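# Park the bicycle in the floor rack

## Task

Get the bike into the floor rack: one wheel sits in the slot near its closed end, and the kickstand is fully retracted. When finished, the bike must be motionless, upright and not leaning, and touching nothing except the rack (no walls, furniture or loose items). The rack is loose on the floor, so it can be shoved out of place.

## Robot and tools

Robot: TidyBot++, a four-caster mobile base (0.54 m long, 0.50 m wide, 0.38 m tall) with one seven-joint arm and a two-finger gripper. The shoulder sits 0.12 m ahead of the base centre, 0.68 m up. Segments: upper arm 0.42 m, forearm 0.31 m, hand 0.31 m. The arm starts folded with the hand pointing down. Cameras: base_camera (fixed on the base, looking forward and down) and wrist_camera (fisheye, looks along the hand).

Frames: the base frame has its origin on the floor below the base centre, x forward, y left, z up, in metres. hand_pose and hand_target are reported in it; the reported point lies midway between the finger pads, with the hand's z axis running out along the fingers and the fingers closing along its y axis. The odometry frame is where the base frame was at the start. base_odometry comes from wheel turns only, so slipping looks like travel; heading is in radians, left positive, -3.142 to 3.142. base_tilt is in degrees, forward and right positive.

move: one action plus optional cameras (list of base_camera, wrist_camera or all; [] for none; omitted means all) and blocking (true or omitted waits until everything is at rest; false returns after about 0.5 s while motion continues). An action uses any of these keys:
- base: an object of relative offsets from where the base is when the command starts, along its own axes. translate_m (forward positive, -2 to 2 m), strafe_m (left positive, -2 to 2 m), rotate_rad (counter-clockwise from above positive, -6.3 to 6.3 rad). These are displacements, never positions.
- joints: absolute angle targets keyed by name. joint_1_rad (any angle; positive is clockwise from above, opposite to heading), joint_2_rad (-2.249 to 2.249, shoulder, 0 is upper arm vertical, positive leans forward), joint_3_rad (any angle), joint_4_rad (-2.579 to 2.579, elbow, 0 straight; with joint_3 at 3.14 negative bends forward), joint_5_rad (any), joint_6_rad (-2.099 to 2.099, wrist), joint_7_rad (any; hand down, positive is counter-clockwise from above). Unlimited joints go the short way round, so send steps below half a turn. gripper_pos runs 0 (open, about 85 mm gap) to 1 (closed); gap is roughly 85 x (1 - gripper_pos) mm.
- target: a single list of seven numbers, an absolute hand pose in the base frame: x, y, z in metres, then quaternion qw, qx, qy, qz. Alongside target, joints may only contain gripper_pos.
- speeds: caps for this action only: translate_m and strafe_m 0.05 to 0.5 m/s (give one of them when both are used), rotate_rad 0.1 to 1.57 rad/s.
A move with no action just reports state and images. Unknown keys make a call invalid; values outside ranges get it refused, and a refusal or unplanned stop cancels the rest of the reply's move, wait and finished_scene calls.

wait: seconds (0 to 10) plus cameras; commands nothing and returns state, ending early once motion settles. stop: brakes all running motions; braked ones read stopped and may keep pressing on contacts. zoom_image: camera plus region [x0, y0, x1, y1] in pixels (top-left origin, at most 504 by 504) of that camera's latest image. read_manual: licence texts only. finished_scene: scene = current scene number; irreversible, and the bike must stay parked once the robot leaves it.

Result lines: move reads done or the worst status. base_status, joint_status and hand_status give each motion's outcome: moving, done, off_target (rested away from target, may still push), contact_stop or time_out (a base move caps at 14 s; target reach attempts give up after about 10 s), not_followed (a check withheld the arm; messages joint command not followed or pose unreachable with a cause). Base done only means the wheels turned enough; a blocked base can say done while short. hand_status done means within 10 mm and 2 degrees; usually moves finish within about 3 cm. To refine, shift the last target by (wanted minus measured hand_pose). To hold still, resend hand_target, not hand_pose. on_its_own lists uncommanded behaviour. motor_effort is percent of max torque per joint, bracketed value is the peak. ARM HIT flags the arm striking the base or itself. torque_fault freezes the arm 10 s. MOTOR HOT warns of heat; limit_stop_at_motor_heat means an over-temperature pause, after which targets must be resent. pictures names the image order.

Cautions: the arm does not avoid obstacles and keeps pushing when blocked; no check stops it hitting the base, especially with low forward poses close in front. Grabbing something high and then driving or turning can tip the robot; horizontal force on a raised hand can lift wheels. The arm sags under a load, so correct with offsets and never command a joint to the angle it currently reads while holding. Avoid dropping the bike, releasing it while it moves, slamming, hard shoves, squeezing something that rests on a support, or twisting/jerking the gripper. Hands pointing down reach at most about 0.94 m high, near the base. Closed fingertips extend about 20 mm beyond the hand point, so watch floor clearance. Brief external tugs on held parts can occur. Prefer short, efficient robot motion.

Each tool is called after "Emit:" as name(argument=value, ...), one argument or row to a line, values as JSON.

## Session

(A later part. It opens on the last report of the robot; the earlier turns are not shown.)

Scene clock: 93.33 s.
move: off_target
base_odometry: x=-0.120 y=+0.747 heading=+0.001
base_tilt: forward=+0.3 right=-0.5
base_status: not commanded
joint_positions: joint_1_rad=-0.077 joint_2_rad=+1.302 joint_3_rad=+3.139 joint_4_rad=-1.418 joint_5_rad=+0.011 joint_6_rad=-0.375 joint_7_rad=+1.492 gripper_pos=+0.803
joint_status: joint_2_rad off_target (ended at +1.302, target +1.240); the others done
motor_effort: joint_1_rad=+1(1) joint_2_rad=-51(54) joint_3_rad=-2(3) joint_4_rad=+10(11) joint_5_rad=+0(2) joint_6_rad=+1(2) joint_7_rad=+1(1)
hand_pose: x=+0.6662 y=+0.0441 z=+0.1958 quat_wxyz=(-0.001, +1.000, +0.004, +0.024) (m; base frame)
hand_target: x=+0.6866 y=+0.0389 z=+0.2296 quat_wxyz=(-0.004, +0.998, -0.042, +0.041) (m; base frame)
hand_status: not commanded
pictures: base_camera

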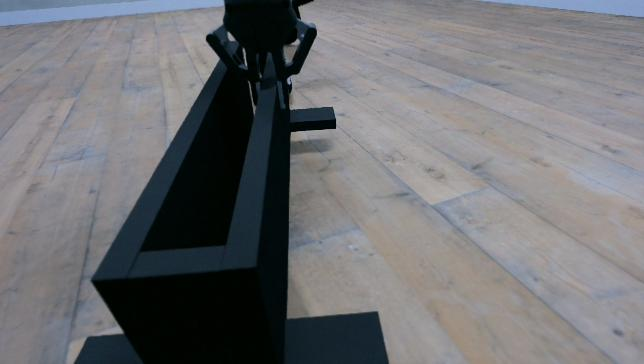

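Emit:
move(
  base={"translate_m":0.02,"strafe_m":-0.075,"rotate_rad":0.04},
  speeds={"strafe_m":0.1},
  cameras=["base_camera"],
)

Emit:
move(
  joints={"joint_1_rad":-0.066,"joint_2_rad":1.37,"joint_3_rad":3.1416,"joint_4_rad":-1.335,"joint_5_rad":0,"joint_6_rad":-0.32,"joint_7_rad":1.42},
)

Scene clock: 95.63 s.
move: done
base_odometry: x=-0.100 y=+0.672 heading=+0.041
base_tilt: forward=+0.2 right=-0.5
base_status: done
joint_positions: joint_1_rad=-0.065 joint_2_rad=+1.302 joint_3_rad=+3.138 joint_4_rad=-1.418 joint_5_rad=+0.011 joint_6_rad=-0.375 joint_7_rad=+1.492 gripper_pos=+0.803
joint_status: not commanded
motor_effort: joint_1_rad=+1(5) joint_2_rad=-52(53) joint_3_rad=-2(4) joint_4_rad=+11(11) joint_5_rad=+0(1) joint_6_rad=+1(1) joint_7_rad=+1(1)
hand_pose: x=+0.6667 y=+0.0376 z=+0.1958 quat_wxyz=(-0.001, +1.000, -0.002, +0.023) (m; base frame)
hand_target: x=+0.6866 y=+0.0389 z=+0.2296 quat_wxyz=(-0.004, +0.998, -0.042, +0.041) (m; base frame)
hand_status: not commanded
pictures: base_camera

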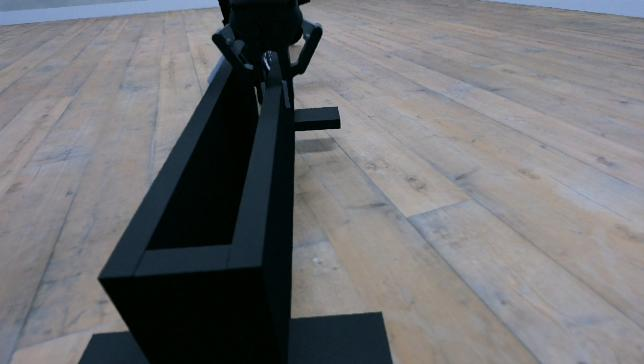

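Scene clock: 96.73 s.
move: done
base_odometry: x=-0.100 y=+0.672 heading=+0.041
base_tilt: forward=+0.2 right=-0.5
base_status: not commanded
joint_positions: joint_1_rad=-0.065 joint_2_rad=+1.401 joint_3_rad=+3.139 joint_4_rad=-1.362 joint_5_rad=+0.011 joint_6_rad=-0.361 joint_7_rad=+1.491 gripper_pos=+0.803
joint_status: all done
motor_effort: joint_1_rad=+1(2) joint_2_rad=-47(52) joint_3_rad=+0(2) joint_4_rad=+10(12) joint_5_rad=+1(2) joint_6_rad=+2(4) joint_7_rad=+1(1)
hand_pose: x=+0.6544 y=+0.0368 z=+0.1498 quat_wxyz=(+0.000, +1.000, -0.002, +0.009) (m; base frame)
hand_target: x=+0.6991 y=+0.0397 z=+0.1717 quat_wxyz=(-0.006, +0.997, -0.042, +0.058) (m; base frame)
hand_status: not commanded
pictures: base_camera, wrist_camera
camera_calibration:
wrist_camera: T_world_to_cam=[[0.100754, -0.992055, -0.0753307, -0.0157604], [-0.994711, -0.0989254, -0.0276368, 0.72055], [0.0199651, 0.0777168, -0.996776, 0.266097], [0, 0, 0, 1]] pos_world=[0.713014, 0.0349653, 0.283965]

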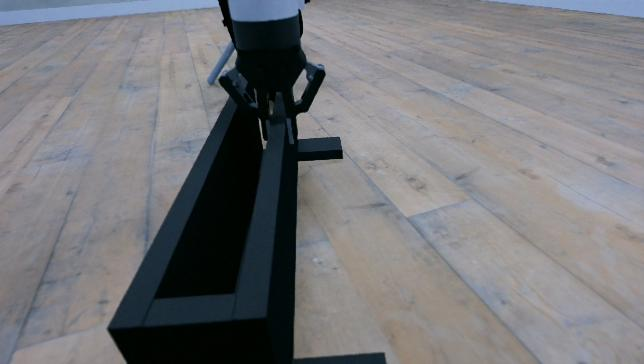

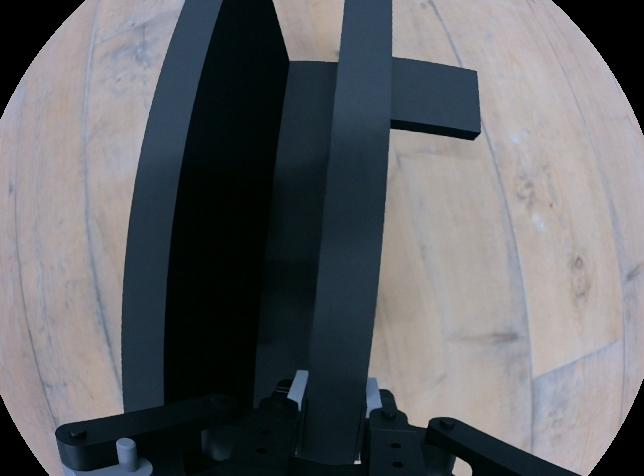

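Emit:
move(
  joints={"joint_1_rad":-0.066,"joint_2_rad":1.395,"joint_3_rad":3.1416,"joint_4_rad":-1.345,"joint_5_rad":0,"joint_6_rad":-0.32,"joint_7_rad":1.42},
  cameras=[],
)

Emit:
move(
  joints={"gripper_pos":0.5},
  cameras=[],
)

Emit:
move(
  joints={"joint_1_rad":-0.07,"joint_2_rad":1.1,"joint_3_rad":3.1416,"joint_4_rad":-1.5,"joint_5_rad":0,"joint_6_rad":-0.5,"joint_7_rad":1.5},
  cameras=[],
)

Emit:
move(
  joints={"joint_1_rad":-0.1,"joint_2_rad":0.2,"joint_3_rad":3.1416,"joint_4_rad":-2.0,"joint_5_rad":0,"joint_6_rad":-0.5,"joint_7_rad":1.57},
)

Scene clock: 98.30 s.
move: done
base_odometry: x=-0.100 y=+0.672 heading=+0.041
base_tilt: forward=+0.2 right=-0.5
base_status: not commanded
joint_positions: joint_1_rad=-0.065 joint_2_rad=+1.401 joint_3_rad=+3.139 joint_4_rad=-1.362 joint_5_rad=+0.011 joint_6_rad=-0.361 joint_7_rad=+1.491 gripper_pos=+0.803
joint_status: all done
motor_effort: joint_1_rad=+0(1) joint_2_rad=-42(46) joint_3_rad=+0(1) joint_4_rad=+8(10) joint_5_rad=+1(2) joint_6_rad=+2(3) joint_7_rad=+1(2)
hand_pose: x=+0.6542 y=+0.0368 z=+0.1496 quat_wxyz=(+0.000, +1.000, -0.002, +0.009) (m; base frame)
hand_target: x=+0.6802 y=+0.0384 z=+0.1558 quat_wxyz=(-0.004, +0.998, -0.042, +0.041) (m; base frame)
hand_status: not commanded
pictures: none
No camera images: "cameras" was empty.

Scene clock: 99.13 s.
move: done
base_odometry: x=-0.100 y=+0.672 heading=+0.041
base_tilt: forward=+0.2 right=-0.5
base_status: not commanded
joint_positions: joint_1_rad=-0.065 joint_2_rad=+1.401 joint_3_rad=+3.139 joint_4_rad=-1.360 joint_5_rad=+0.011 joint_6_rad=-0.361 joint_7_rad=+1.491 gripper_pos=+0.500
joint_status: all done
motor_effort: joint_1_rad=+0(2) joint_2_rad=-41(44) joint_3_rad=-1(1) joint_4_rad=+7(9) joint_5_rad=+1(2) joint_6_rad=+0(3) joint_7_rad=+1(1)
hand_pose: x=+0.6555 y=+0.0369 z=+0.1498 quat_wxyz=(+0.000, +1.000, -0.002, +0.010) (m; base frame)
hand_target: x=+0.6802 y=+0.0384 z=+0.1558 quat_wxyz=(-0.004, +0.998, -0.042, +0.041) (m; base frame)
hand_status: not commanded
pictures: none
No camera images: "cameras" was empty.

Scene clock: 100.73 s.
move: done
base_odometry: x=-0.100 y=+0.672 heading=+0.041
base_tilt: forward=+0.2 right=-0.5
base_status: not commanded
joint_positions: joint_1_rad=-0.065 joint_2_rad=+1.102 joint_3_rad=+3.139 joint_4_rad=-1.478 joint_5_rad=+0.011 joint_6_rad=-0.443 joint_7_rad=+1.491 gripper_pos=+0.500
joint_status: all done
motor_effort: joint_1_rad=+0(1) joint_2_rad=-41(45) joint_3_rad=-1(2) joint_4_rad=+9(11) joint_5_rad=+0(2) joint_6_rad=+1(2) joint_7_rad=+1(2)
hand_pose: x=+0.6976 y=+0.0393 z=+0.2970 quat_wxyz=(-0.003, +0.998, -0.002, +0.059) (m; base frame)
hand_target: x=+0.6675 y=+0.0398 z=+0.2923 quat_wxyz=(-0.001, +1.000, +0.000, +0.021) (m; base frame)
hand_status: not commanded
pictures: none
No camera images: "cameras" was empty.

Scene clock: 102.90 s.
move: done
base_odometry: x=-0.100 y=+0.672 heading=+0.041
base_tilt: forward=+0.2 right=-0.5
base_status: not commanded
joint_positions: joint_1_rad=-0.086 joint_2_rad=+0.210 joint_3_rad=+3.139 joint_4_rad=-1.974 joint_5_rad=+0.011 joint_6_rad=-0.446 joint_7_rad=+1.497 gripper_pos=+0.500
joint_status: all done
motor_effort: joint_1_rad=+1(2) joint_2_rad=-23(43) joint_3_rad=+0(2) joint_4_rad=+17(19) joint_5_rad=+1(2) joint_6_rad=+5(6) joint_7_rad=+1(2)
hand_pose: x=+0.6142 y=+0.0439 z=+0.6409 quat_wxyz=(-0.017, +0.967, +0.011, +0.252) (m; base frame)
hand_target: x=+0.5873 y=+0.0483 z=+0.6277 quat_wxyz=(-0.011, +0.975, +0.048, +0.219) (m; base frame)
hand_status: not commanded
pictures: base_camera, wrist_camera
camera_calibration:
wrist_camera: T_world_to_cam=[[0.157714, -0.986496, -0.0441752, -0.0228258], [-0.859807, -0.115184, -0.497457, 0.913754], [0.485652, 0.116438, -0.866363, 0.384554], [0, 0, 0, 1]] pos_world=[0.602493, 0.0379555, 0.786709]

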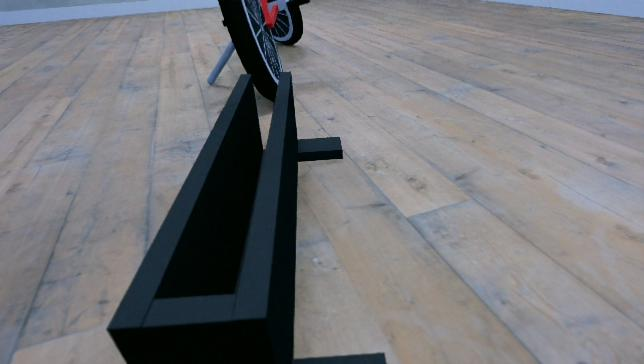

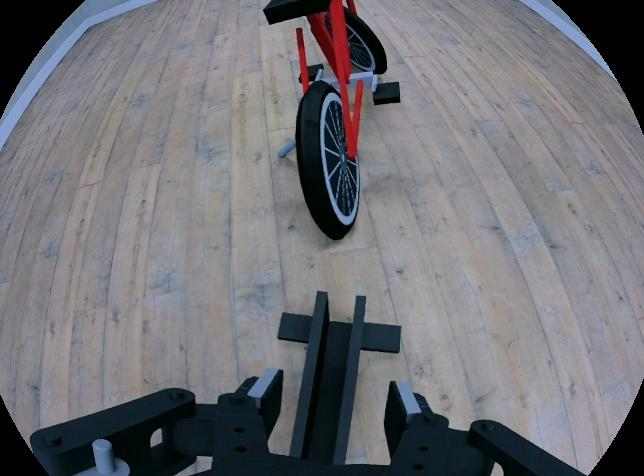

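Emit:
move(
  base={"translate_m":0.18},
  speeds={"translate_m":0.12},
)

Scene clock: 110.00 s.
move: done
base_odometry: x=+0.080 y=+0.680 heading=+0.041
base_tilt: forward=+0.2 right=-0.5
base_status: done
joint_positions: joint_1_rad=-0.087 joint_2_rad=+0.206 joint_3_rad=+3.139 joint_4_rad=-1.978 joint_5_rad=+0.011 joint_6_rad=-0.447 joint_7_rad=+1.497 gripper_pos=+0.500
joint_status: not commanded
motor_effort: joint_1_rad=+1(2) joint_2_rad=-23(25) joint_3_rad=+0(1) joint_4_rad=+17(19) joint_5_rad=+1(2) joint_6_rad=+3(5) joint_7_rad=+1(1)
hand_pose: x=+0.6121 y=+0.0446 z=+0.6408 quat_wxyz=(-0.018, +0.968, +0.012, +0.252) (m; base frame)
hand_target: x=+0.5873 y=+0.0483 z=+0.6277 quat_wxyz=(-0.011, +0.975, +0.048, +0.219) (m; base frame)
hand_status: not commanded
pictures: base_camera, wrist_camera
camera_calibration:
wrist_camera: T_world_to_cam=[[0.159306, -0.986236, -0.0442814, -0.0227641], [-0.860508, -0.116732, -0.495882, 0.911475], [0.483888, 0.117101, -0.86726, 0.387108], [0, 0, 0, 1]] pos_world=[0.600641, 0.0386169, 0.786699]

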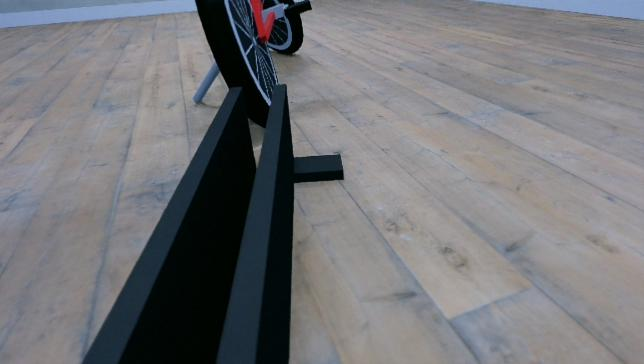

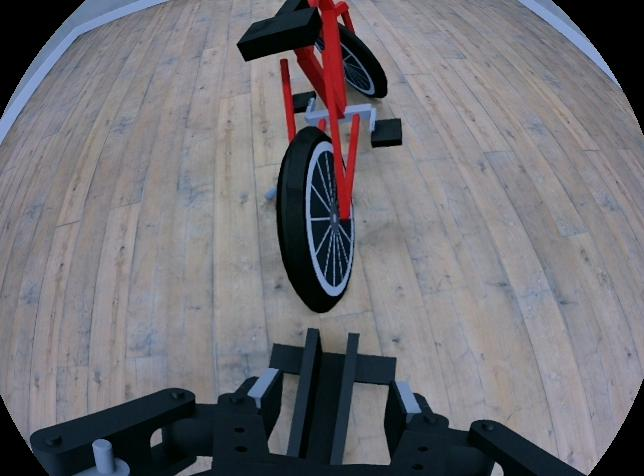

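Emit:
zoom_image(
  camera="wrist_camera",
  region=[220, 0, 420, 140],
)

Scaled by 2.520.

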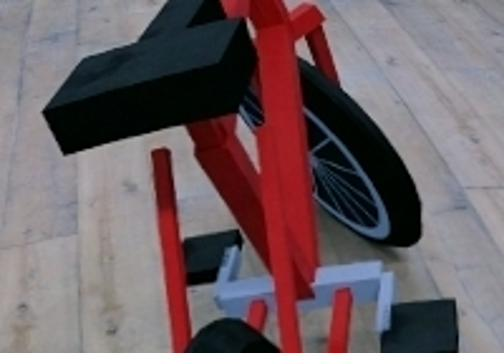

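Emit:
move(
  base={"translate_m":0.012,"strafe_m":-0.04,"rotate_rad":0.055},
  speeds={"strafe_m":0.08,"rotate_rad":0.15},
)

Scene clock: 116.80 s.
move: done
base_odometry: x=+0.094 y=+0.640 heading=+0.097
base_tilt: forward=+0.2 right=-0.5
base_status: done
joint_positions: joint_1_rad=-0.094 joint_2_rad=+0.206 joint_3_rad=+3.139 joint_4_rad=-1.978 joint_5_rad=+0.011 joint_6_rad=-0.447 joint_7_rad=+1.497 gripper_pos=+0.500
joint_status: not commanded
motor_effort: joint_1_rad=+1(3) joint_2_rad=-22(23) joint_3_rad=+0(2) joint_4_rad=+18(18) joint_5_rad=+1(1) joint_6_rad=+5(5) joint_7_rad=+1(1)
hand_pose: x=+0.6118 y=+0.0477 z=+0.6408 quat_wxyz=(-0.018, +0.968, +0.015, +0.251) (m; base frame)
hand_target: x=+0.5873 y=+0.0483 z=+0.6277 quat_wxyz=(-0.011, +0.975, +0.048, +0.219) (m; base frame)
hand_status: not commanded
pictures: base_camera, wrist_camera
camera_calibration:
wrist_camera: T_world_to_cam=[[0.16556, -0.985207, -0.0442278, -0.02357], [-0.859748, -0.122216, -0.49588, 0.911383], [0.483139, 0.120123, -0.867264, 0.3872], [0, 0, 0, 1]] pos_world=[0.60039, 0.0416528, 0.786699]

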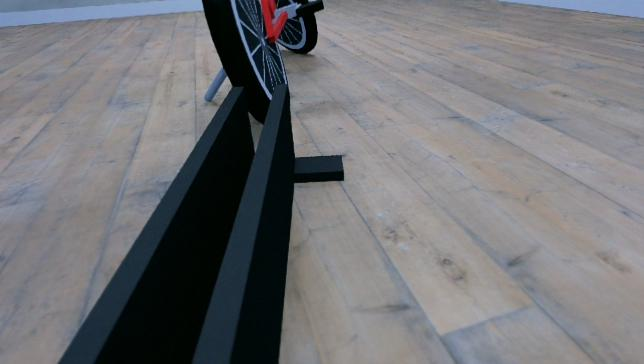

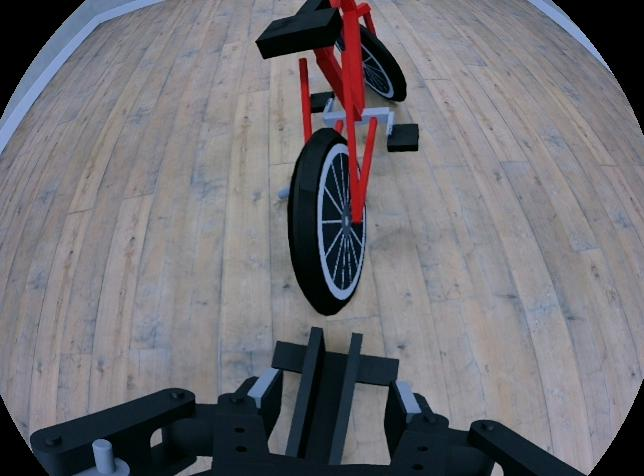

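Emit:
move(
  joints={"joint_1_rad":-0.062,"joint_2_rad":1.2,"joint_3_rad":3.1416,"joint_4_rad":-1.66,"joint_5_rad":0,"joint_6_rad":-0.26,"joint_7_rad":1.5},
)

Scene clock: 121.67 s.
move: done
base_odometry: x=+0.094 y=+0.640 heading=+0.097
base_tilt: forward=+0.2 right=-0.5
base_status: not commanded
joint_positions: joint_1_rad=-0.076 joint_2_rad=+1.194 joint_3_rad=+3.139 joint_4_rad=-1.680 joint_5_rad=+0.011 joint_6_rad=-0.318 joint_7_rad=+1.497 gripper_pos=+0.500
joint_status: all done
motor_effort: joint_1_rad=+0(2) joint_2_rad=-37(39) joint_3_rad=-1(1) joint_4_rad=+4(18) joint_5_rad=+0(2) joint_6_rad=-1(5) joint_7_rad=+1(2)
hand_pose: x=+0.5759 y=+0.0369 z=+0.2225 quat_wxyz=(+0.002, +1.000, +0.007, -0.025) (m; base frame)
hand_target: x=+0.6042 y=+0.0315 z=+0.2211 quat_wxyz=(-0.001, +1.000, -0.004, +0.011) (m; base frame)
hand_status: not commanded
pictures: base_camera, wrist_camera
camera_calibration:
wrist_camera: T_world_to_cam=[[0.113052, -0.990517, -0.0780675, -0.00878112], [-0.992328, -0.116517, 0.0413407, 0.628402], [-0.0500448, 0.0727949, -0.996091, 0.380493], [0, 0, 0, 1]] pos_world=[0.643615, 0.0368237, 0.352341]

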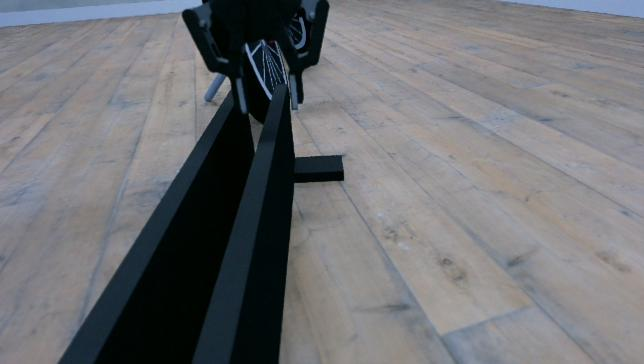

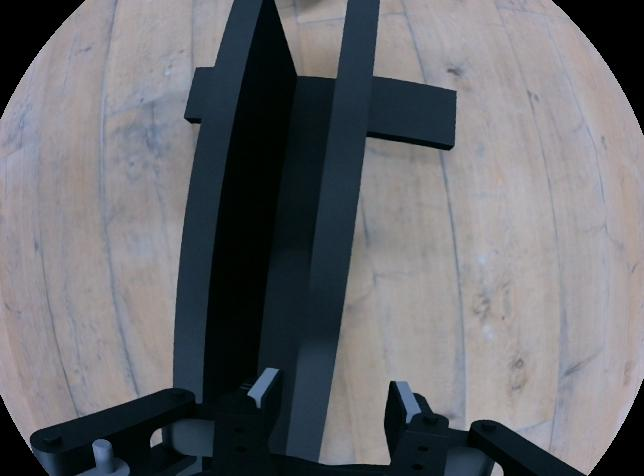

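Emit:
move(
  joints={"joint_1_rad":-0.072,"joint_2_rad":1.367,"joint_3_rad":3.1416,"joint_4_rad":-1.537,"joint_5_rad":0,"joint_6_rad":-0.17,"joint_7_rad":1.5},
  cameras=[],
)

Emit:
move(
  joints={"gripper_pos":1.0},
  cameras=[],
)

Emit:
move(
  joints={"joint_1_rad":-0.072,"joint_2_rad":1.24,"joint_3_rad":3.1416,"joint_4_rad":-1.58,"joint_5_rad":0,"joint_6_rad":-0.23,"joint_7_rad":1.5},
)

Scene clock: 124.40 s.
move: done
base_odometry: x=+0.094 y=+0.640 heading=+0.097
base_tilt: forward=+0.2 right=-0.5
base_status: not commanded
joint_positions: joint_1_rad=-0.076 joint_2_rad=+1.369 joint_3_rad=+3.139 joint_4_rad=-1.555 joint_5_rad=+0.011 joint_6_rad=-0.227 joint_7_rad=+1.497 gripper_pos=+0.500
joint_status: all done
motor_effort: joint_1_rad=+1(1) joint_2_rad=-38(41) joint_3_rad=-1(2) joint_4_rad=+5(6) joint_5_rad=+1(3) joint_6_rad=+0(1) joint_7_rad=+1(1)
hand_pose: x=+0.5945 y=+0.0387 z=+0.1480 quat_wxyz=(+0.000, +1.000, +0.007, -0.005) (m; base frame)
hand_target: x=+0.6247 y=+0.0378 z=+0.1509 quat_wxyz=(-0.002, +0.999, +0.001, +0.034) (m; base frame)
hand_status: not commanded
pictures: none
No camera images: "cameras" was empty.

Scene clock: 125.23 s.
move: off_target
base_odometry: x=+0.094 y=+0.640 heading=+0.097
base_tilt: forward=+0.2 right=-0.5
base_status: not commanded
joint_positions: joint_1_rad=-0.077 joint_2_rad=+1.368 joint_3_rad=+3.138 joint_4_rad=-1.554 joint_5_rad=+0.010 joint_6_rad=-0.226 joint_7_rad=+1.497 gripper_pos=+0.801
joint_status: gripper_pos off_target (ended at +0.801, target +1.000)
motor_effort: joint_1_rad=+1(3) joint_2_rad=-37(39) joint_3_rad=+1(3) joint_4_rad=+6(6) joint_5_rad=+0(2) joint_6_rad=+0(2) joint_7_rad=+0(3)
hand_pose: x=+0.5957 y=+0.0396 z=+0.1484 quat_wxyz=(-0.001, +1.000, +0.007, -0.003) (m; base frame)
hand_target: x=+0.6247 y=+0.0378 z=+0.1509 quat_wxyz=(-0.002, +0.999, +0.001, +0.034) (m; base frame)
hand_status: not commanded
pictures: none
No camera images: "cameras" was empty.

Scene clock: 126.53 s.
move: off_target
base_odometry: x=+0.094 y=+0.640 heading=+0.097
base_tilt: forward=+0.2 right=-0.5
base_status: not commanded
joint_positions: joint_1_rad=-0.077 joint_2_rad=+1.297 joint_3_rad=+3.138 joint_4_rad=-1.571 joint_5_rad=+0.010 joint_6_rad=-0.226 joint_7_rad=+1.497 gripper_pos=+0.802
joint_status: joint_2_rad off_target (ended at +1.297, target +1.240); the others done
motor_effort: joint_1_rad=+0(2) joint_2_rad=-48(50) joint_3_rad=-2(2) joint_4_rad=+6(8) joint_5_rad=+0(2) joint_6_rad=+0(3) joint_7_rad=+1(2)
hand_pose: x=+0.6218 y=+0.0416 z=+0.1818 quat_wxyz=(-0.002, +1.000, +0.007, +0.023) (m; base frame)
hand_target: x=+0.6433 y=+0.0392 z=+0.2102 quat_wxyz=(-0.003, +0.999, +0.001, +0.046) (m; base frame)
hand_status: not commanded
pictures: base_camera, wrist_camera
camera_calibration:
wrist_camera: T_world_to_cam=[[0.120136, -0.989825, -0.076244, -0.017281], [-0.991629, -0.115984, -0.0567432, 0.69351], [0.0473228, 0.0824226, -0.995473, 0.28084], [0, 0, 0, 1]] pos_world=[0.676491, 0.0401832, 0.317604]

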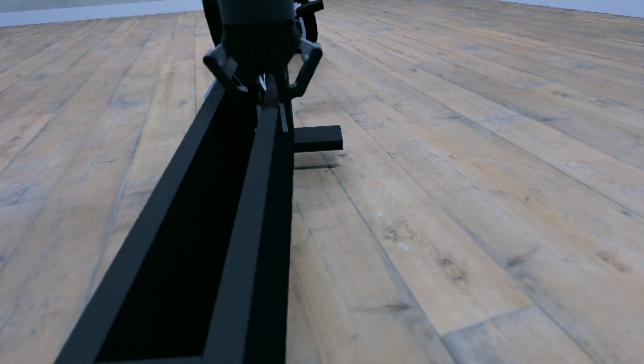

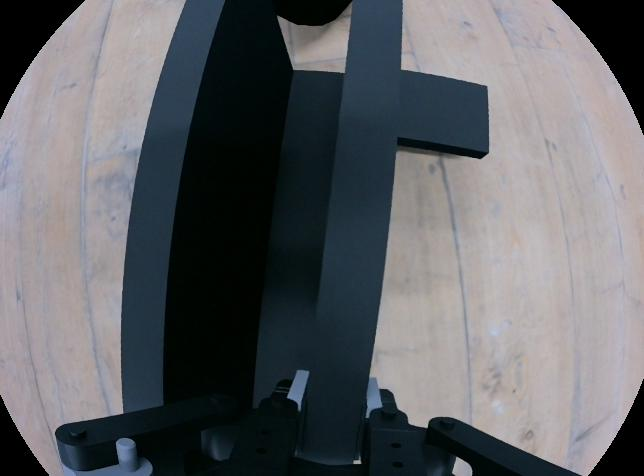

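Emit:
move(
  base={"translate_m":-0.01,"strafe_m":-0.05,"rotate_rad":0.04},
  speeds={"strafe_m":0.1,"rotate_rad":0.15},
  cameras=[],
)

Emit:
move(
  joints={"joint_1_rad":-0.072,"joint_2_rad":1.35,"joint_3_rad":3.1416,"joint_4_rad":-1.537,"joint_5_rad":0,"joint_6_rad":-0.18,"joint_7_rad":1.5},
  cameras=[],
)

Emit:
move(
  joints={"gripper_pos":0.5},
  cameras=[],
)

Emit:
move(
  joints={"joint_1_rad":-0.07,"joint_2_rad":1.05,"joint_3_rad":3.1416,"joint_4_rad":-1.7,"joint_5_rad":0,"joint_6_rad":-0.3,"joint_7_rad":1.5},
  cameras=[],
)

Emit:
move(
  joints={"joint_1_rad":-0.08,"joint_2_rad":0.2,"joint_3_rad":3.1416,"joint_4_rad":-2.0,"joint_5_rad":0,"joint_6_rad":-0.5,"joint_7_rad":1.57},
)

Scene clock: 129.13 s.
move: done
base_odometry: x=+0.088 y=+0.589 heading=+0.138
base_tilt: forward=+0.2 right=-0.5
base_status: done
joint_positions: joint_1_rad=-0.068 joint_2_rad=+1.297 joint_3_rad=+3.141 joint_4_rad=-1.572 joint_5_rad=+0.010 joint_6_rad=-0.226 joint_7_rad=+1.497 gripper_pos=+0.802
joint_status: not commanded
motor_effort: joint_1_rad=+0(4) joint_2_rad=-47(48) joint_3_rad=-2(4) joint_4_rad=+6(8) joint_5_rad=+0(2) joint_6_rad=+0(1) joint_7_rad=+1(1)
hand_pose: x=+0.6221 y=+0.0353 z=+0.1817 quat_wxyz=(-0.001, +1.000, +0.002, +0.023) (m; base frame)
hand_target: x=+0.6433 y=+0.0392 z=+0.2102 quat_wxyz=(-0.003, +0.999, +0.001, +0.046) (m; base frame)
hand_status: not commanded
pictures: none
No camera images: "cameras" was empty.

Scene clock: 130.20 s.
move: done
base_odometry: x=+0.088 y=+0.589 heading=+0.137
base_tilt: forward=+0.2 right=-0.5
base_status: not commanded
joint_positions: joint_1_rad=-0.068 joint_2_rad=+1.368 joint_3_rad=+3.141 joint_4_rad=-1.554 joint_5_rad=+0.010 joint_6_rad=-0.218 joint_7_rad=+1.497 gripper_pos=+0.802
joint_status: all done
motor_effort: joint_1_rad=+0(2) joint_2_rad=-40(48) joint_3_rad=+1(2) joint_4_rad=+6(9) joint_5_rad=+1(2) joint_6_rad=+1(5) joint_7_rad=+1(2)
hand_pose: x=+0.5987 y=+0.0338 z=+0.1484 quat_wxyz=(+0.001, +1.000, +0.002, +0.001) (m; base frame)
hand_target: x=+0.6305 y=+0.0383 z=+0.1593 quat_wxyz=(-0.003, +0.999, +0.001, +0.037) (m; base frame)
hand_status: not commanded
pictures: none
No camera images: "cameras" was empty.

Scene clock: 131.07 s.
move: done
base_odometry: x=+0.088 y=+0.589 heading=+0.137
base_tilt: forward=+0.2 right=-0.5
base_status: not commanded
joint_positions: joint_1_rad=-0.068 joint_2_rad=+1.357 joint_3_rad=+3.141 joint_4_rad=-1.551 joint_5_rad=+0.010 joint_6_rad=-0.218 joint_7_rad=+1.497 gripper_pos=+0.500
joint_status: all done
motor_effort: joint_1_rad=+0(1) joint_2_rad=-38(43) joint_3_rad=-1(1) joint_4_rad=+5(7) joint_5_rad=+1(2) joint_6_rad=+1(3) joint_7_rad=+1(1)
hand_pose: x=+0.6067 y=+0.0343 z=+0.1541 quat_wxyz=(+0.000, +1.000, +0.002, +0.008) (m; base frame)
hand_target: x=+0.6305 y=+0.0383 z=+0.1593 quat_wxyz=(-0.003, +0.999, +0.001, +0.037) (m; base frame)
hand_status: not commanded
pictures: none
No camera images: "cameras" was empty.

Scene clock: 132.60 s.
move: done
base_odometry: x=+0.088 y=+0.589 heading=+0.137
base_tilt: forward=+0.2 right=-0.5
base_status: not commanded
joint_positions: joint_1_rad=-0.068 joint_2_rad=+1.053 joint_3_rad=+3.141 joint_4_rad=-1.678 joint_5_rad=+0.010 joint_6_rad=-0.244 joint_7_rad=+1.497 gripper_pos=+0.500
joint_status: all done
motor_effort: joint_1_rad=+1(1) joint_2_rad=-38(42) joint_3_rad=-1(2) joint_4_rad=+9(9) joint_5_rad=+0(1) joint_6_rad=+1(2) joint_7_rad=+1(1)
hand_pose: x=+0.6605 y=+0.0379 z=+0.2950 quat_wxyz=(-0.005, +0.997, +0.002, +0.083) (m; base frame)
hand_target: x=+0.6311 y=+0.0373 z=+0.2906 quat_wxyz=(-0.003, +0.999, +0.000, +0.046) (m; base frame)
hand_status: not commanded
pictures: none
No camera images: "cameras" was empty.

Scene clock: 134.73 s.
move: done
base_odometry: x=+0.088 y=+0.589 heading=+0.137
base_tilt: forward=+0.2 right=-0.5
base_status: not commanded
joint_positions: joint_1_rad=-0.068 joint_2_rad=+0.210 joint_3_rad=+3.141 joint_4_rad=-1.974 joint_5_rad=+0.010 joint_6_rad=-0.442 joint_7_rad=+1.498 gripper_pos=+0.500
joint_status: all done
motor_effort: joint_1_rad=+1(2) joint_2_rad=-22(40) joint_3_rad=+0(2) joint_4_rad=+17(18) joint_5_rad=+1(2) joint_6_rad=+4(5) joint_7_rad=+1(2)
hand_pose: x=+0.6160 y=+0.0342 z=+0.6415 quat_wxyz=(-0.015, +0.967, +0.002, +0.254) (m; base frame)
hand_target: x=+0.5882 y=+0.0390 z=+0.6278 quat_wxyz=(-0.009, +0.975, +0.039, +0.219) (m; base frame)
hand_status: not commanded
pictures: base_camera, wrist_camera
camera_calibration:
wrist_camera: T_world_to_cam=[[0.138626, -0.989383, -0.0436299, -0.0211415], [-0.860052, -0.0984286, -0.500622, 0.916107], [0.491013, 0.106923, -0.864566, 0.381226], [0, 0, 0, 1]] pos_world=[0.603643, 0.0284921, 0.787296]

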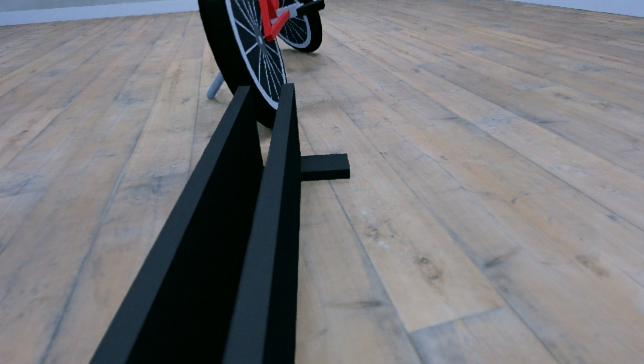

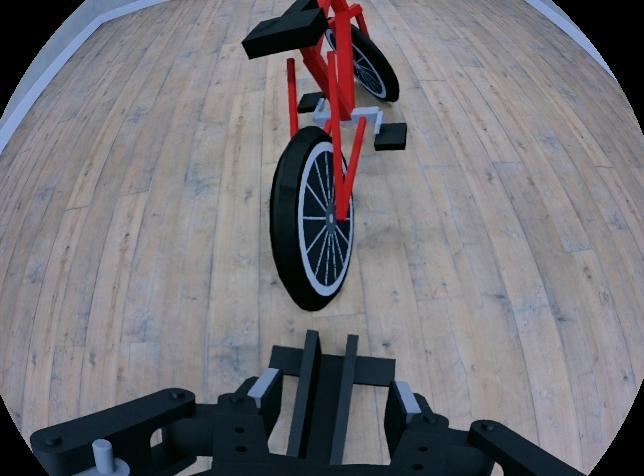

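Emit:
zoom_image(
  camera="wrist_camera",
  region=[230, 0, 350, 80],
)

Scaled by 4.200.

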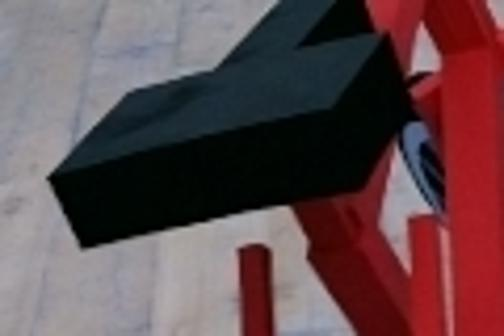

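Emit:
move(
  base={"translate_m":-0.02,"strafe_m":0.07},
  speeds={"translate_m":0.2},
  cameras=[],
)

Emit:
move(
  base={"translate_m":0.065},
  speeds={"translate_m":0.1},
)

Scene clock: 143.40 s.
move: done
base_odometry: x=+0.059 y=+0.656 heading=+0.137
base_tilt: forward=+0.2 right=-0.5
base_status: done
joint_positions: joint_1_rad=-0.079 joint_2_rad=+0.209 joint_3_rad=+3.141 joint_4_rad=-1.976 joint_5_rad=+0.010 joint_6_rad=-0.445 joint_7_rad=+1.498 gripper_pos=+0.500
joint_status: not commanded
motor_effort: joint_1_rad=+0(3) joint_2_rad=-23(24) joint_3_rad=-1(2) joint_4_rad=+16(18) joint_5_rad=+1(2) joint_6_rad=+4(5) joint_7_rad=+1(1)
hand_pose: x=+0.6141 y=+0.0398 z=+0.6408 quat_wxyz=(-0.016, +0.967, +0.007, +0.253) (m; base frame)
hand_target: x=+0.5882 y=+0.0390 z=+0.6278 quat_wxyz=(-0.009, +0.975, +0.039, +0.219) (m; base frame)
hand_status: not commanded
pictures: none
No camera images: "cameras" was empty.

Scene clock: 144.60 s.
move: done
base_odometry: x=+0.123 y=+0.665 heading=+0.138
base_tilt: forward=+0.2 right=-0.5
base_status: done
joint_positions: joint_1_rad=-0.079 joint_2_rad=+0.206 joint_3_rad=+3.141 joint_4_rad=-1.979 joint_5_rad=+0.010 joint_6_rad=-0.447 joint_7_rad=+1.498 gripper_pos=+0.500
joint_status: not commanded
motor_effort: joint_1_rad=+0(2) joint_2_rad=-23(24) joint_3_rad=+0(1) joint_4_rad=+17(19) joint_5_rad=+1(2) joint_6_rad=+4(5) joint_7_rad=+1(1)
hand_pose: x=+0.6125 y=+0.0397 z=+0.6409 quat_wxyz=(-0.016, +0.968, +0.007, +0.252) (m; base frame)
hand_target: x=+0.5882 y=+0.0390 z=+0.6278 quat_wxyz=(-0.009, +0.975, +0.039, +0.219) (m; base frame)
hand_status: not commanded
pictures: base_camera, wrist_camera
camera_calibration:
wrist_camera: T_world_to_cam=[[0.149758, -0.987745, -0.0439591, -0.0219486], [-0.861393, -0.108517, -0.496212, 0.911716], [0.485361, 0.112178, -0.867088, 0.386711], [0, 0, 0, 1]] pos_world=[0.600938, 0.0338771, 0.786752]

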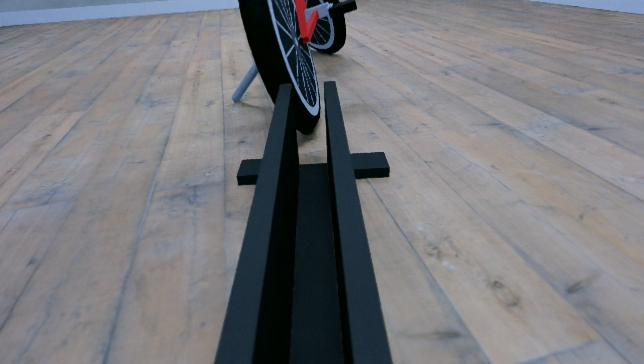

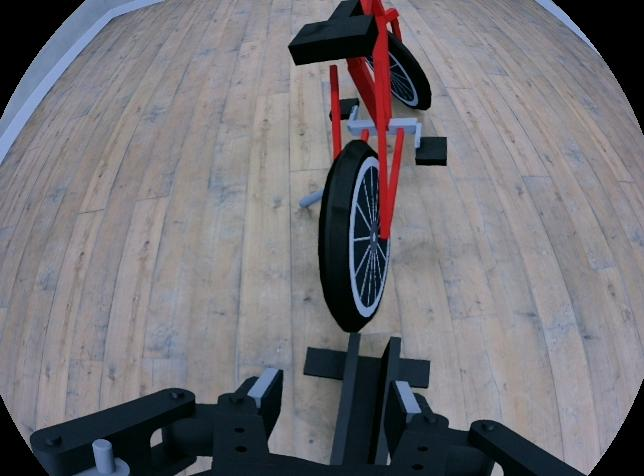

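Emit:
move(
  base={"translate_m":0.02},
  speeds={"translate_m":0.1},
  joints={"joint_1_rad":-0.125,"joint_2_rad":1.2,"joint_3_rad":3.1416,"joint_4_rad":-1.35,"joint_5_rad":0,"joint_6_rad":0.87,"joint_7_rad":3.38,"gripper_pos":0.2},
)

Scene clock: 152.03 s.
move: done
base_odometry: x=+0.143 y=+0.668 heading=+0.138
base_tilt: forward=+0.2 right=-0.5
base_status: done
joint_positions: joint_1_rad=-0.112 joint_2_rad=+1.200 joint_3_rad=+3.141 joint_4_rad=-1.367 joint_5_rad=+0.010 joint_6_rad=+0.810 joint_7_rad=+3.304 gripper_pos=+0.200
joint_status: all done
motor_effort: joint_1_rad=+0(3) joint_2_rad=-46(49) joint_3_rad=-1(2) joint_4_rad=+15(19) joint_5_rad=+1(2) joint_6_rad=+9(9) joint_7_rad=+1(1)
hand_pose: x=+0.9821 y=+0.1006 z=+0.5129 quat_wxyz=(+0.462, +0.461, +0.616, +0.440) (m; base frame)
hand_target: x=+0.9889 y=+0.1107 z=+0.5394 quat_wxyz=(+0.498, +0.423, +0.613, +0.444) (m; base frame)
hand_status: not commanded
pictures: base_camera, wrist_camera
camera_calibration:
wrist_camera: T_world_to_cam=[[0.219517, 0.295432, 0.929802, -0.719844], [0.17317, -0.949714, 0.260875, -0.146485], [0.960117, 0.103747, -0.259638, -0.687455], [0, 0, 0, 1]] pos_world=[0.843422, 0.144867, 0.529038]

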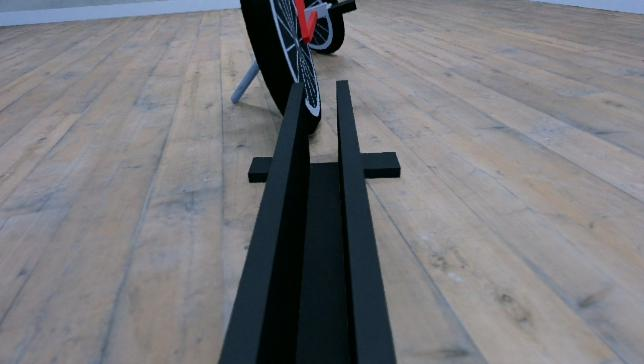

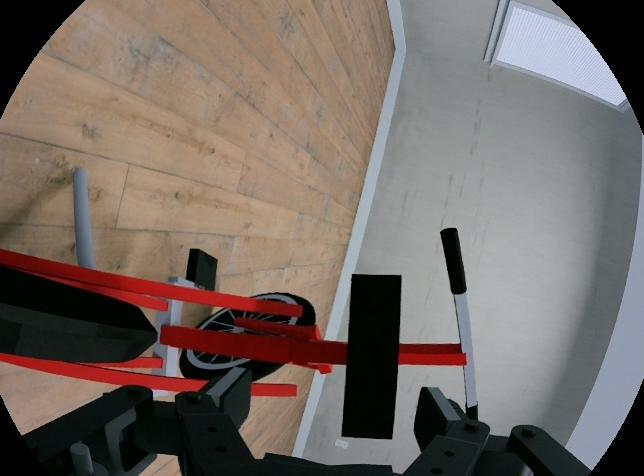

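Emit:
move(
  base={"translate_m":-0.02},
  speeds={"translate_m":0.1},
  joints={"joint_1_rad":0.1,"joint_2_rad":0.9,"joint_3_rad":3.1416,"joint_4_rad":-1.65,"joint_5_rad":0,"joint_6_rad":-0.5,"joint_7_rad":1.6,"gripper_pos":0.5},
)

Scene clock: 156.50 s.
move: done
base_odometry: x=+0.123 y=+0.665 heading=+0.138
base_tilt: forward=+0.2 right=-0.6
base_status: done
joint_positions: joint_1_rad=+0.095 joint_2_rad=+0.914 joint_3_rad=+3.141 joint_4_rad=-1.633 joint_5_rad=+0.010 joint_6_rad=-0.441 joint_7_rad=+1.674 gripper_pos=+0.500
joint_status: all done
motor_effort: joint_1_rad=+1(3) joint_2_rad=-38(49) joint_3_rad=-1(2) joint_4_rad=+11(16) joint_5_rad=+0(2) joint_6_rad=+1(9) joint_7_rad=+1(2)
hand_pose: x=+0.6732 y=-0.0522 z=+0.3708 quat_wxyz=(+0.010, +0.997, +0.009, +0.076) (m; base frame)
hand_target: x=+0.6499 y=-0.0519 z=+0.3724 quat_wxyz=(+0.003, +0.998, -0.035, +0.046) (m; base frame)
hand_status: not commanded
pictures: base_camera, wrist_camera
camera_calibration:
wrist_camera: T_world_to_cam=[[0.129813, -0.990743, -0.0397185, -0.12196], [-0.9799, -0.122067, -0.157782, 0.773651], [0.151473, 0.0594024, -0.986675, 0.399671], [0, 0, 0, 1]] pos_world=[0.713393, -0.0501348, 0.511569]

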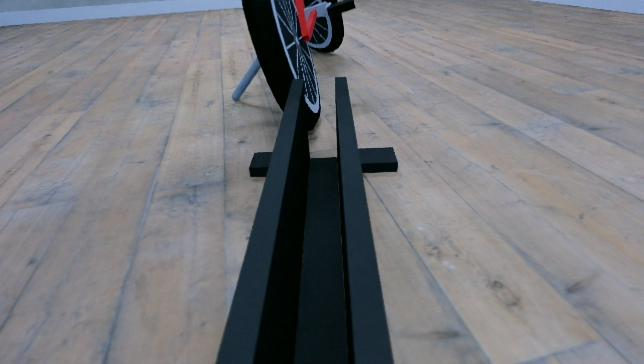

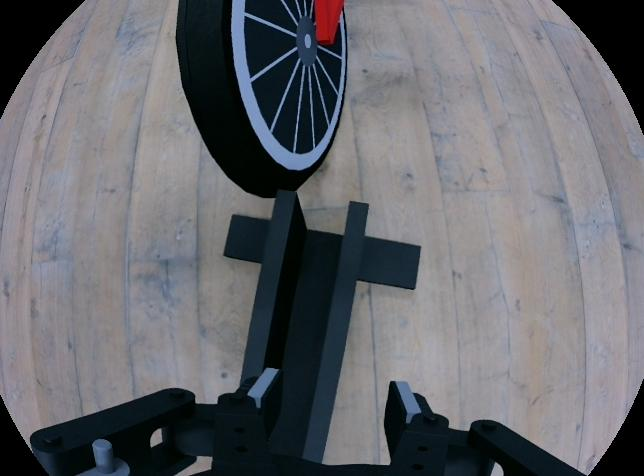

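Emit:
move(
  joints={"joint_1_rad":0.11,"joint_2_rad":1.25,"joint_3_rad":3.1416,"joint_4_rad":-1.40,"joint_5_rad":0,"joint_6_rad":-0.45,"joint_7_rad":1.56},
  cameras=["base_camera"],
)

Emit:
move(
  joints={"joint_1_rad":0.11,"joint_2_rad":1.411,"joint_3_rad":3.1416,"joint_4_rad":-1.30,"joint_5_rad":0,"joint_6_rad":-0.36,"joint_7_rad":1.56},
  cameras=["base_camera"],
)

Emit:
move(
  joints={"gripper_pos":1.0},
  cameras=[],
)

Scene clock: 160.70 s.
move: done
base_odometry: x=+0.123 y=+0.665 heading=+0.138
base_tilt: forward=+0.2 right=-0.5
base_status: not commanded
joint_positions: joint_1_rad=+0.096 joint_2_rad=+1.252 joint_3_rad=+3.141 joint_4_rad=-1.418 joint_5_rad=+0.010 joint_6_rad=-0.443 joint_7_rad=+1.634 gripper_pos=+0.500
joint_status: all done
motor_effort: joint_1_rad=+0(1) joint_2_rad=-40(45) joint_3_rad=-1(1) joint_4_rad=+9(12) joint_5_rad=+0(2) joint_6_rad=+0(2) joint_7_rad=+1(2)
hand_pose: x=+0.6677 y=-0.0523 z=+0.2223 quat_wxyz=(+0.003, +1.000, -0.012, +0.014) (m; base frame)
hand_target: x=+0.6764 y=-0.0602 z=+0.2263 quat_wxyz=(+0.001, +0.998, -0.060, +0.021) (m; base frame)
hand_status: not commanded
pictures: base_camera

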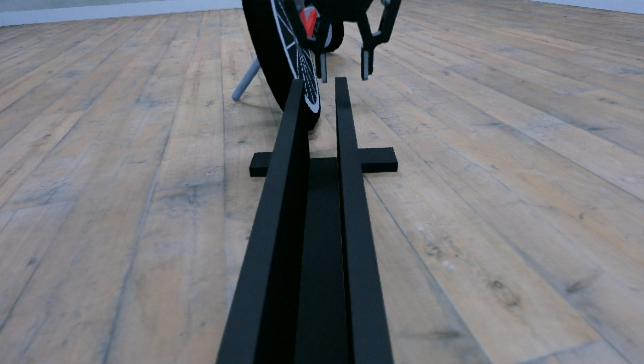

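Scene clock: 162.10 s.
move: done
base_odometry: x=+0.123 y=+0.665 heading=+0.138
base_tilt: forward=+0.2 right=-0.5
base_status: not commanded
joint_positions: joint_1_rad=+0.096 joint_2_rad=+1.416 joint_3_rad=+3.141 joint_4_rad=-1.316 joint_5_rad=+0.010 joint_6_rad=-0.411 joint_7_rad=+1.634 gripper_pos=+0.500
joint_status: all done
motor_effort: joint_1_rad=+1(1) joint_2_rad=-41(45) joint_3_rad=-1(1) joint_4_rad=+7(10) joint_5_rad=+1(2) joint_6_rad=+0(1) joint_7_rad=+1(2)
hand_pose: x=+0.6571 y=-0.0512 z=+0.1472 quat_wxyz=(+0.002, +1.000, -0.012, -0.001) (m; base frame)
hand_target: x=+0.6843 y=-0.0611 z=+0.1526 quat_wxyz=(+0.002, +0.998, -0.060, +0.035) (m; base frame)
hand_status: not commanded
pictures: base_camera

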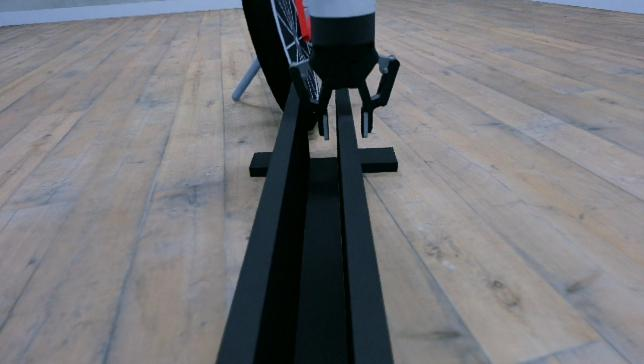

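Scene clock: 162.93 s.
move: off_target
base_odometry: x=+0.123 y=+0.665 heading=+0.138
base_tilt: forward=+0.2 right=-0.5
base_status: not commanded
joint_positions: joint_1_rad=+0.096 joint_2_rad=+1.415 joint_3_rad=+3.141 joint_4_rad=-1.316 joint_5_rad=+0.009 joint_6_rad=-0.411 joint_7_rad=+1.630 gripper_pos=+0.801
joint_status: gripper_pos off_target (ended at +0.801, target +1.000)
motor_effort: joint_1_rad=+0(1) joint_2_rad=-42(43) joint_3_rad=+0(1) joint_4_rad=+8(8) joint_5_rad=+1(4) joint_6_rad=+1(1) joint_7_rad=+1(2)
hand_pose: x=+0.6577 y=-0.0513 z=+0.1475 quat_wxyz=(+0.001, +1.000, -0.014, +0.000) (m; base frame)
hand_target: x=+0.6843 y=-0.0611 z=+0.1526 quat_wxyz=(+0.002, +0.998, -0.060, +0.035) (m; base frame)
hand_status: not commanded
pictures: none
No camera images: "cameras" was empty.

Emit:
move(
  base={"translate_m":-0.015,"strafe_m":0.016},
  speeds={"translate_m":0.05},
  cameras=[],
)

Emit:
move(
  joints={"gripper_pos":0.5},
  cameras=[],
)

Emit:
move(
  joints={"joint_1_rad":0.1,"joint_2_rad":0.9,"joint_3_rad":3.1416,"joint_4_rad":-1.65,"joint_5_rad":0,"joint_6_rad":-0.5,"joint_7_rad":1.6,"gripper_pos":0.5},
)

Scene clock: 164.40 s.
move: done
base_odometry: x=+0.106 y=+0.679 heading=+0.138
base_tilt: forward=+0.2 right=-0.5
base_status: done
joint_positions: joint_1_rad=+0.103 joint_2_rad=+1.416 joint_3_rad=+3.141 joint_4_rad=-1.314 joint_5_rad=+0.009 joint_6_rad=-0.410 joint_7_rad=+1.630 gripper_pos=+0.801
joint_status: not commanded
motor_effort: joint_1_rad=+1(2) joint_2_rad=-41(44) joint_3_rad=+1(2) joint_4_rad=+8(10) joint_5_rad=+1(2) joint_6_rad=+1(3) joint_7_rad=+1(1)
hand_pose: x=+0.6585 y=-0.0548 z=+0.1474 quat_wxyz=(+0.002, +1.000, -0.017, +0.001) (m; base frame)
hand_target: x=+0.6843 y=-0.0611 z=+0.1526 quat_wxyz=(+0.002, +0.998, -0.060, +0.035) (m; base frame)
hand_status: not commanded
pictures: none
No camera images: "cameras" was empty.

Scene clock: 165.23 s.
move: done
base_odometry: x=+0.106 y=+0.679 heading=+0.138
base_tilt: forward=+0.2 right=-0.5
base_status: not commanded
joint_positions: joint_1_rad=+0.103 joint_2_rad=+1.416 joint_3_rad=+3.141 joint_4_rad=-1.313 joint_5_rad=+0.009 joint_6_rad=-0.405 joint_7_rad=+1.630 gripper_pos=+0.500
joint_status: all done
motor_effort: joint_1_rad=+1(1) joint_2_rad=-41(44) joint_3_rad=-1(1) joint_4_rad=+8(9) joint_5_rad=+0(2) joint_6_rad=+1(2) joint_7_rad=+1(1)
hand_pose: x=+0.6602 y=-0.0550 z=+0.1472 quat_wxyz=(+0.002, +1.000, -0.017, +0.003) (m; base frame)
hand_target: x=+0.6843 y=-0.0611 z=+0.1526 quat_wxyz=(+0.002, +0.998, -0.060, +0.035) (m; base frame)
hand_status: not commanded
pictures: none
No camera images: "cameras" was empty.

Scene clock: 166.97 s.
move: done
base_odometry: x=+0.106 y=+0.679 heading=+0.138
base_tilt: forward=+0.2 right=-0.5
base_status: not commanded
joint_positions: joint_1_rad=+0.103 joint_2_rad=+0.909 joint_3_rad=+3.141 joint_4_rad=-1.627 joint_5_rad=+0.009 joint_6_rad=-0.445 joint_7_rad=+1.630 gripper_pos=+0.500
joint_status: all done
motor_effort: joint_1_rad=+0(2) joint_2_rad=-38(45) joint_3_rad=-1(1) joint_4_rad=+10(12) joint_5_rad=+0(2) joint_6_rad=+2(3) joint_7_rad=+1(2)
hand_pose: x=+0.6770 y=-0.0568 z=+0.3746 quat_wxyz=(+0.008, +0.997, -0.017, +0.080) (m; base frame)
hand_target: x=+0.6499 y=-0.0519 z=+0.3724 quat_wxyz=(+0.003, +0.998, -0.035, +0.046) (m; base frame)
hand_status: not commanded
pictures: base_camera, wrist_camera
camera_calibration:
wrist_camera: T_world_to_cam=[[0.078473, -0.995889, -0.0452493, -0.0903883], [-0.983473, -0.0699063, -0.167013, 0.786235], [0.163163, 0.0576075, -0.984916, 0.394525], [0, 0, 0, 1]] pos_world=[0.715963, -0.0577814, 0.515795]

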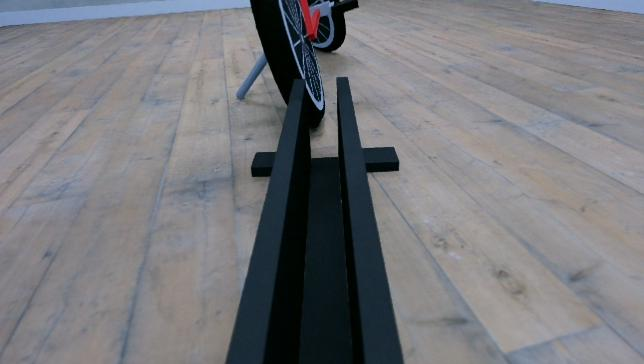

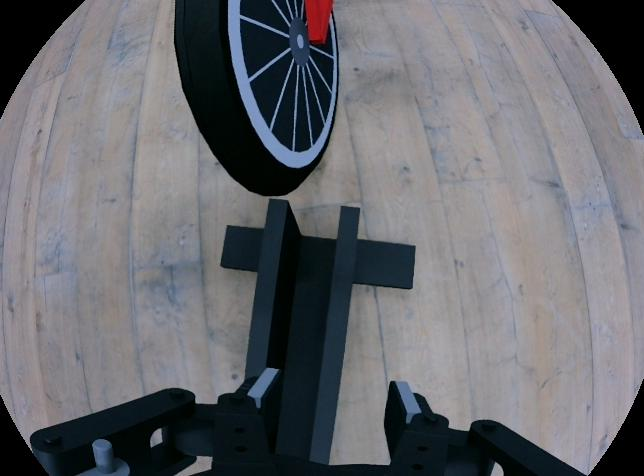

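Emit:
zoom_image(
  camera="base_camera",
  region=[270, 60, 380, 180],
)

Emit:
zoom_image(
  camera="wrist_camera",
  region=[200, 120, 420, 300],
)

Scaled by 4.200.

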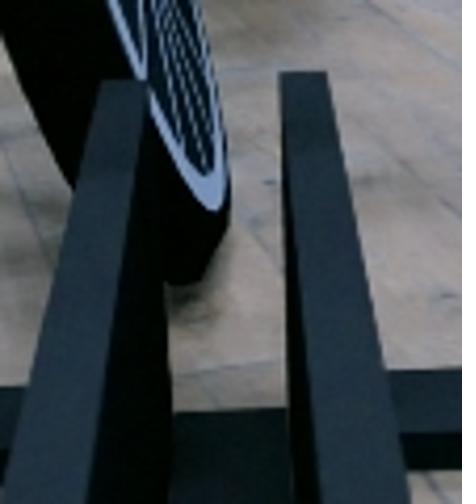

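Scaled by 2.291.

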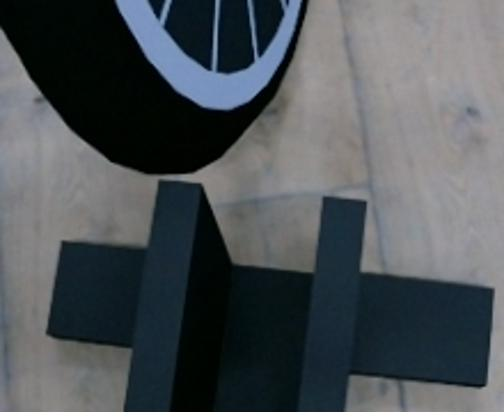

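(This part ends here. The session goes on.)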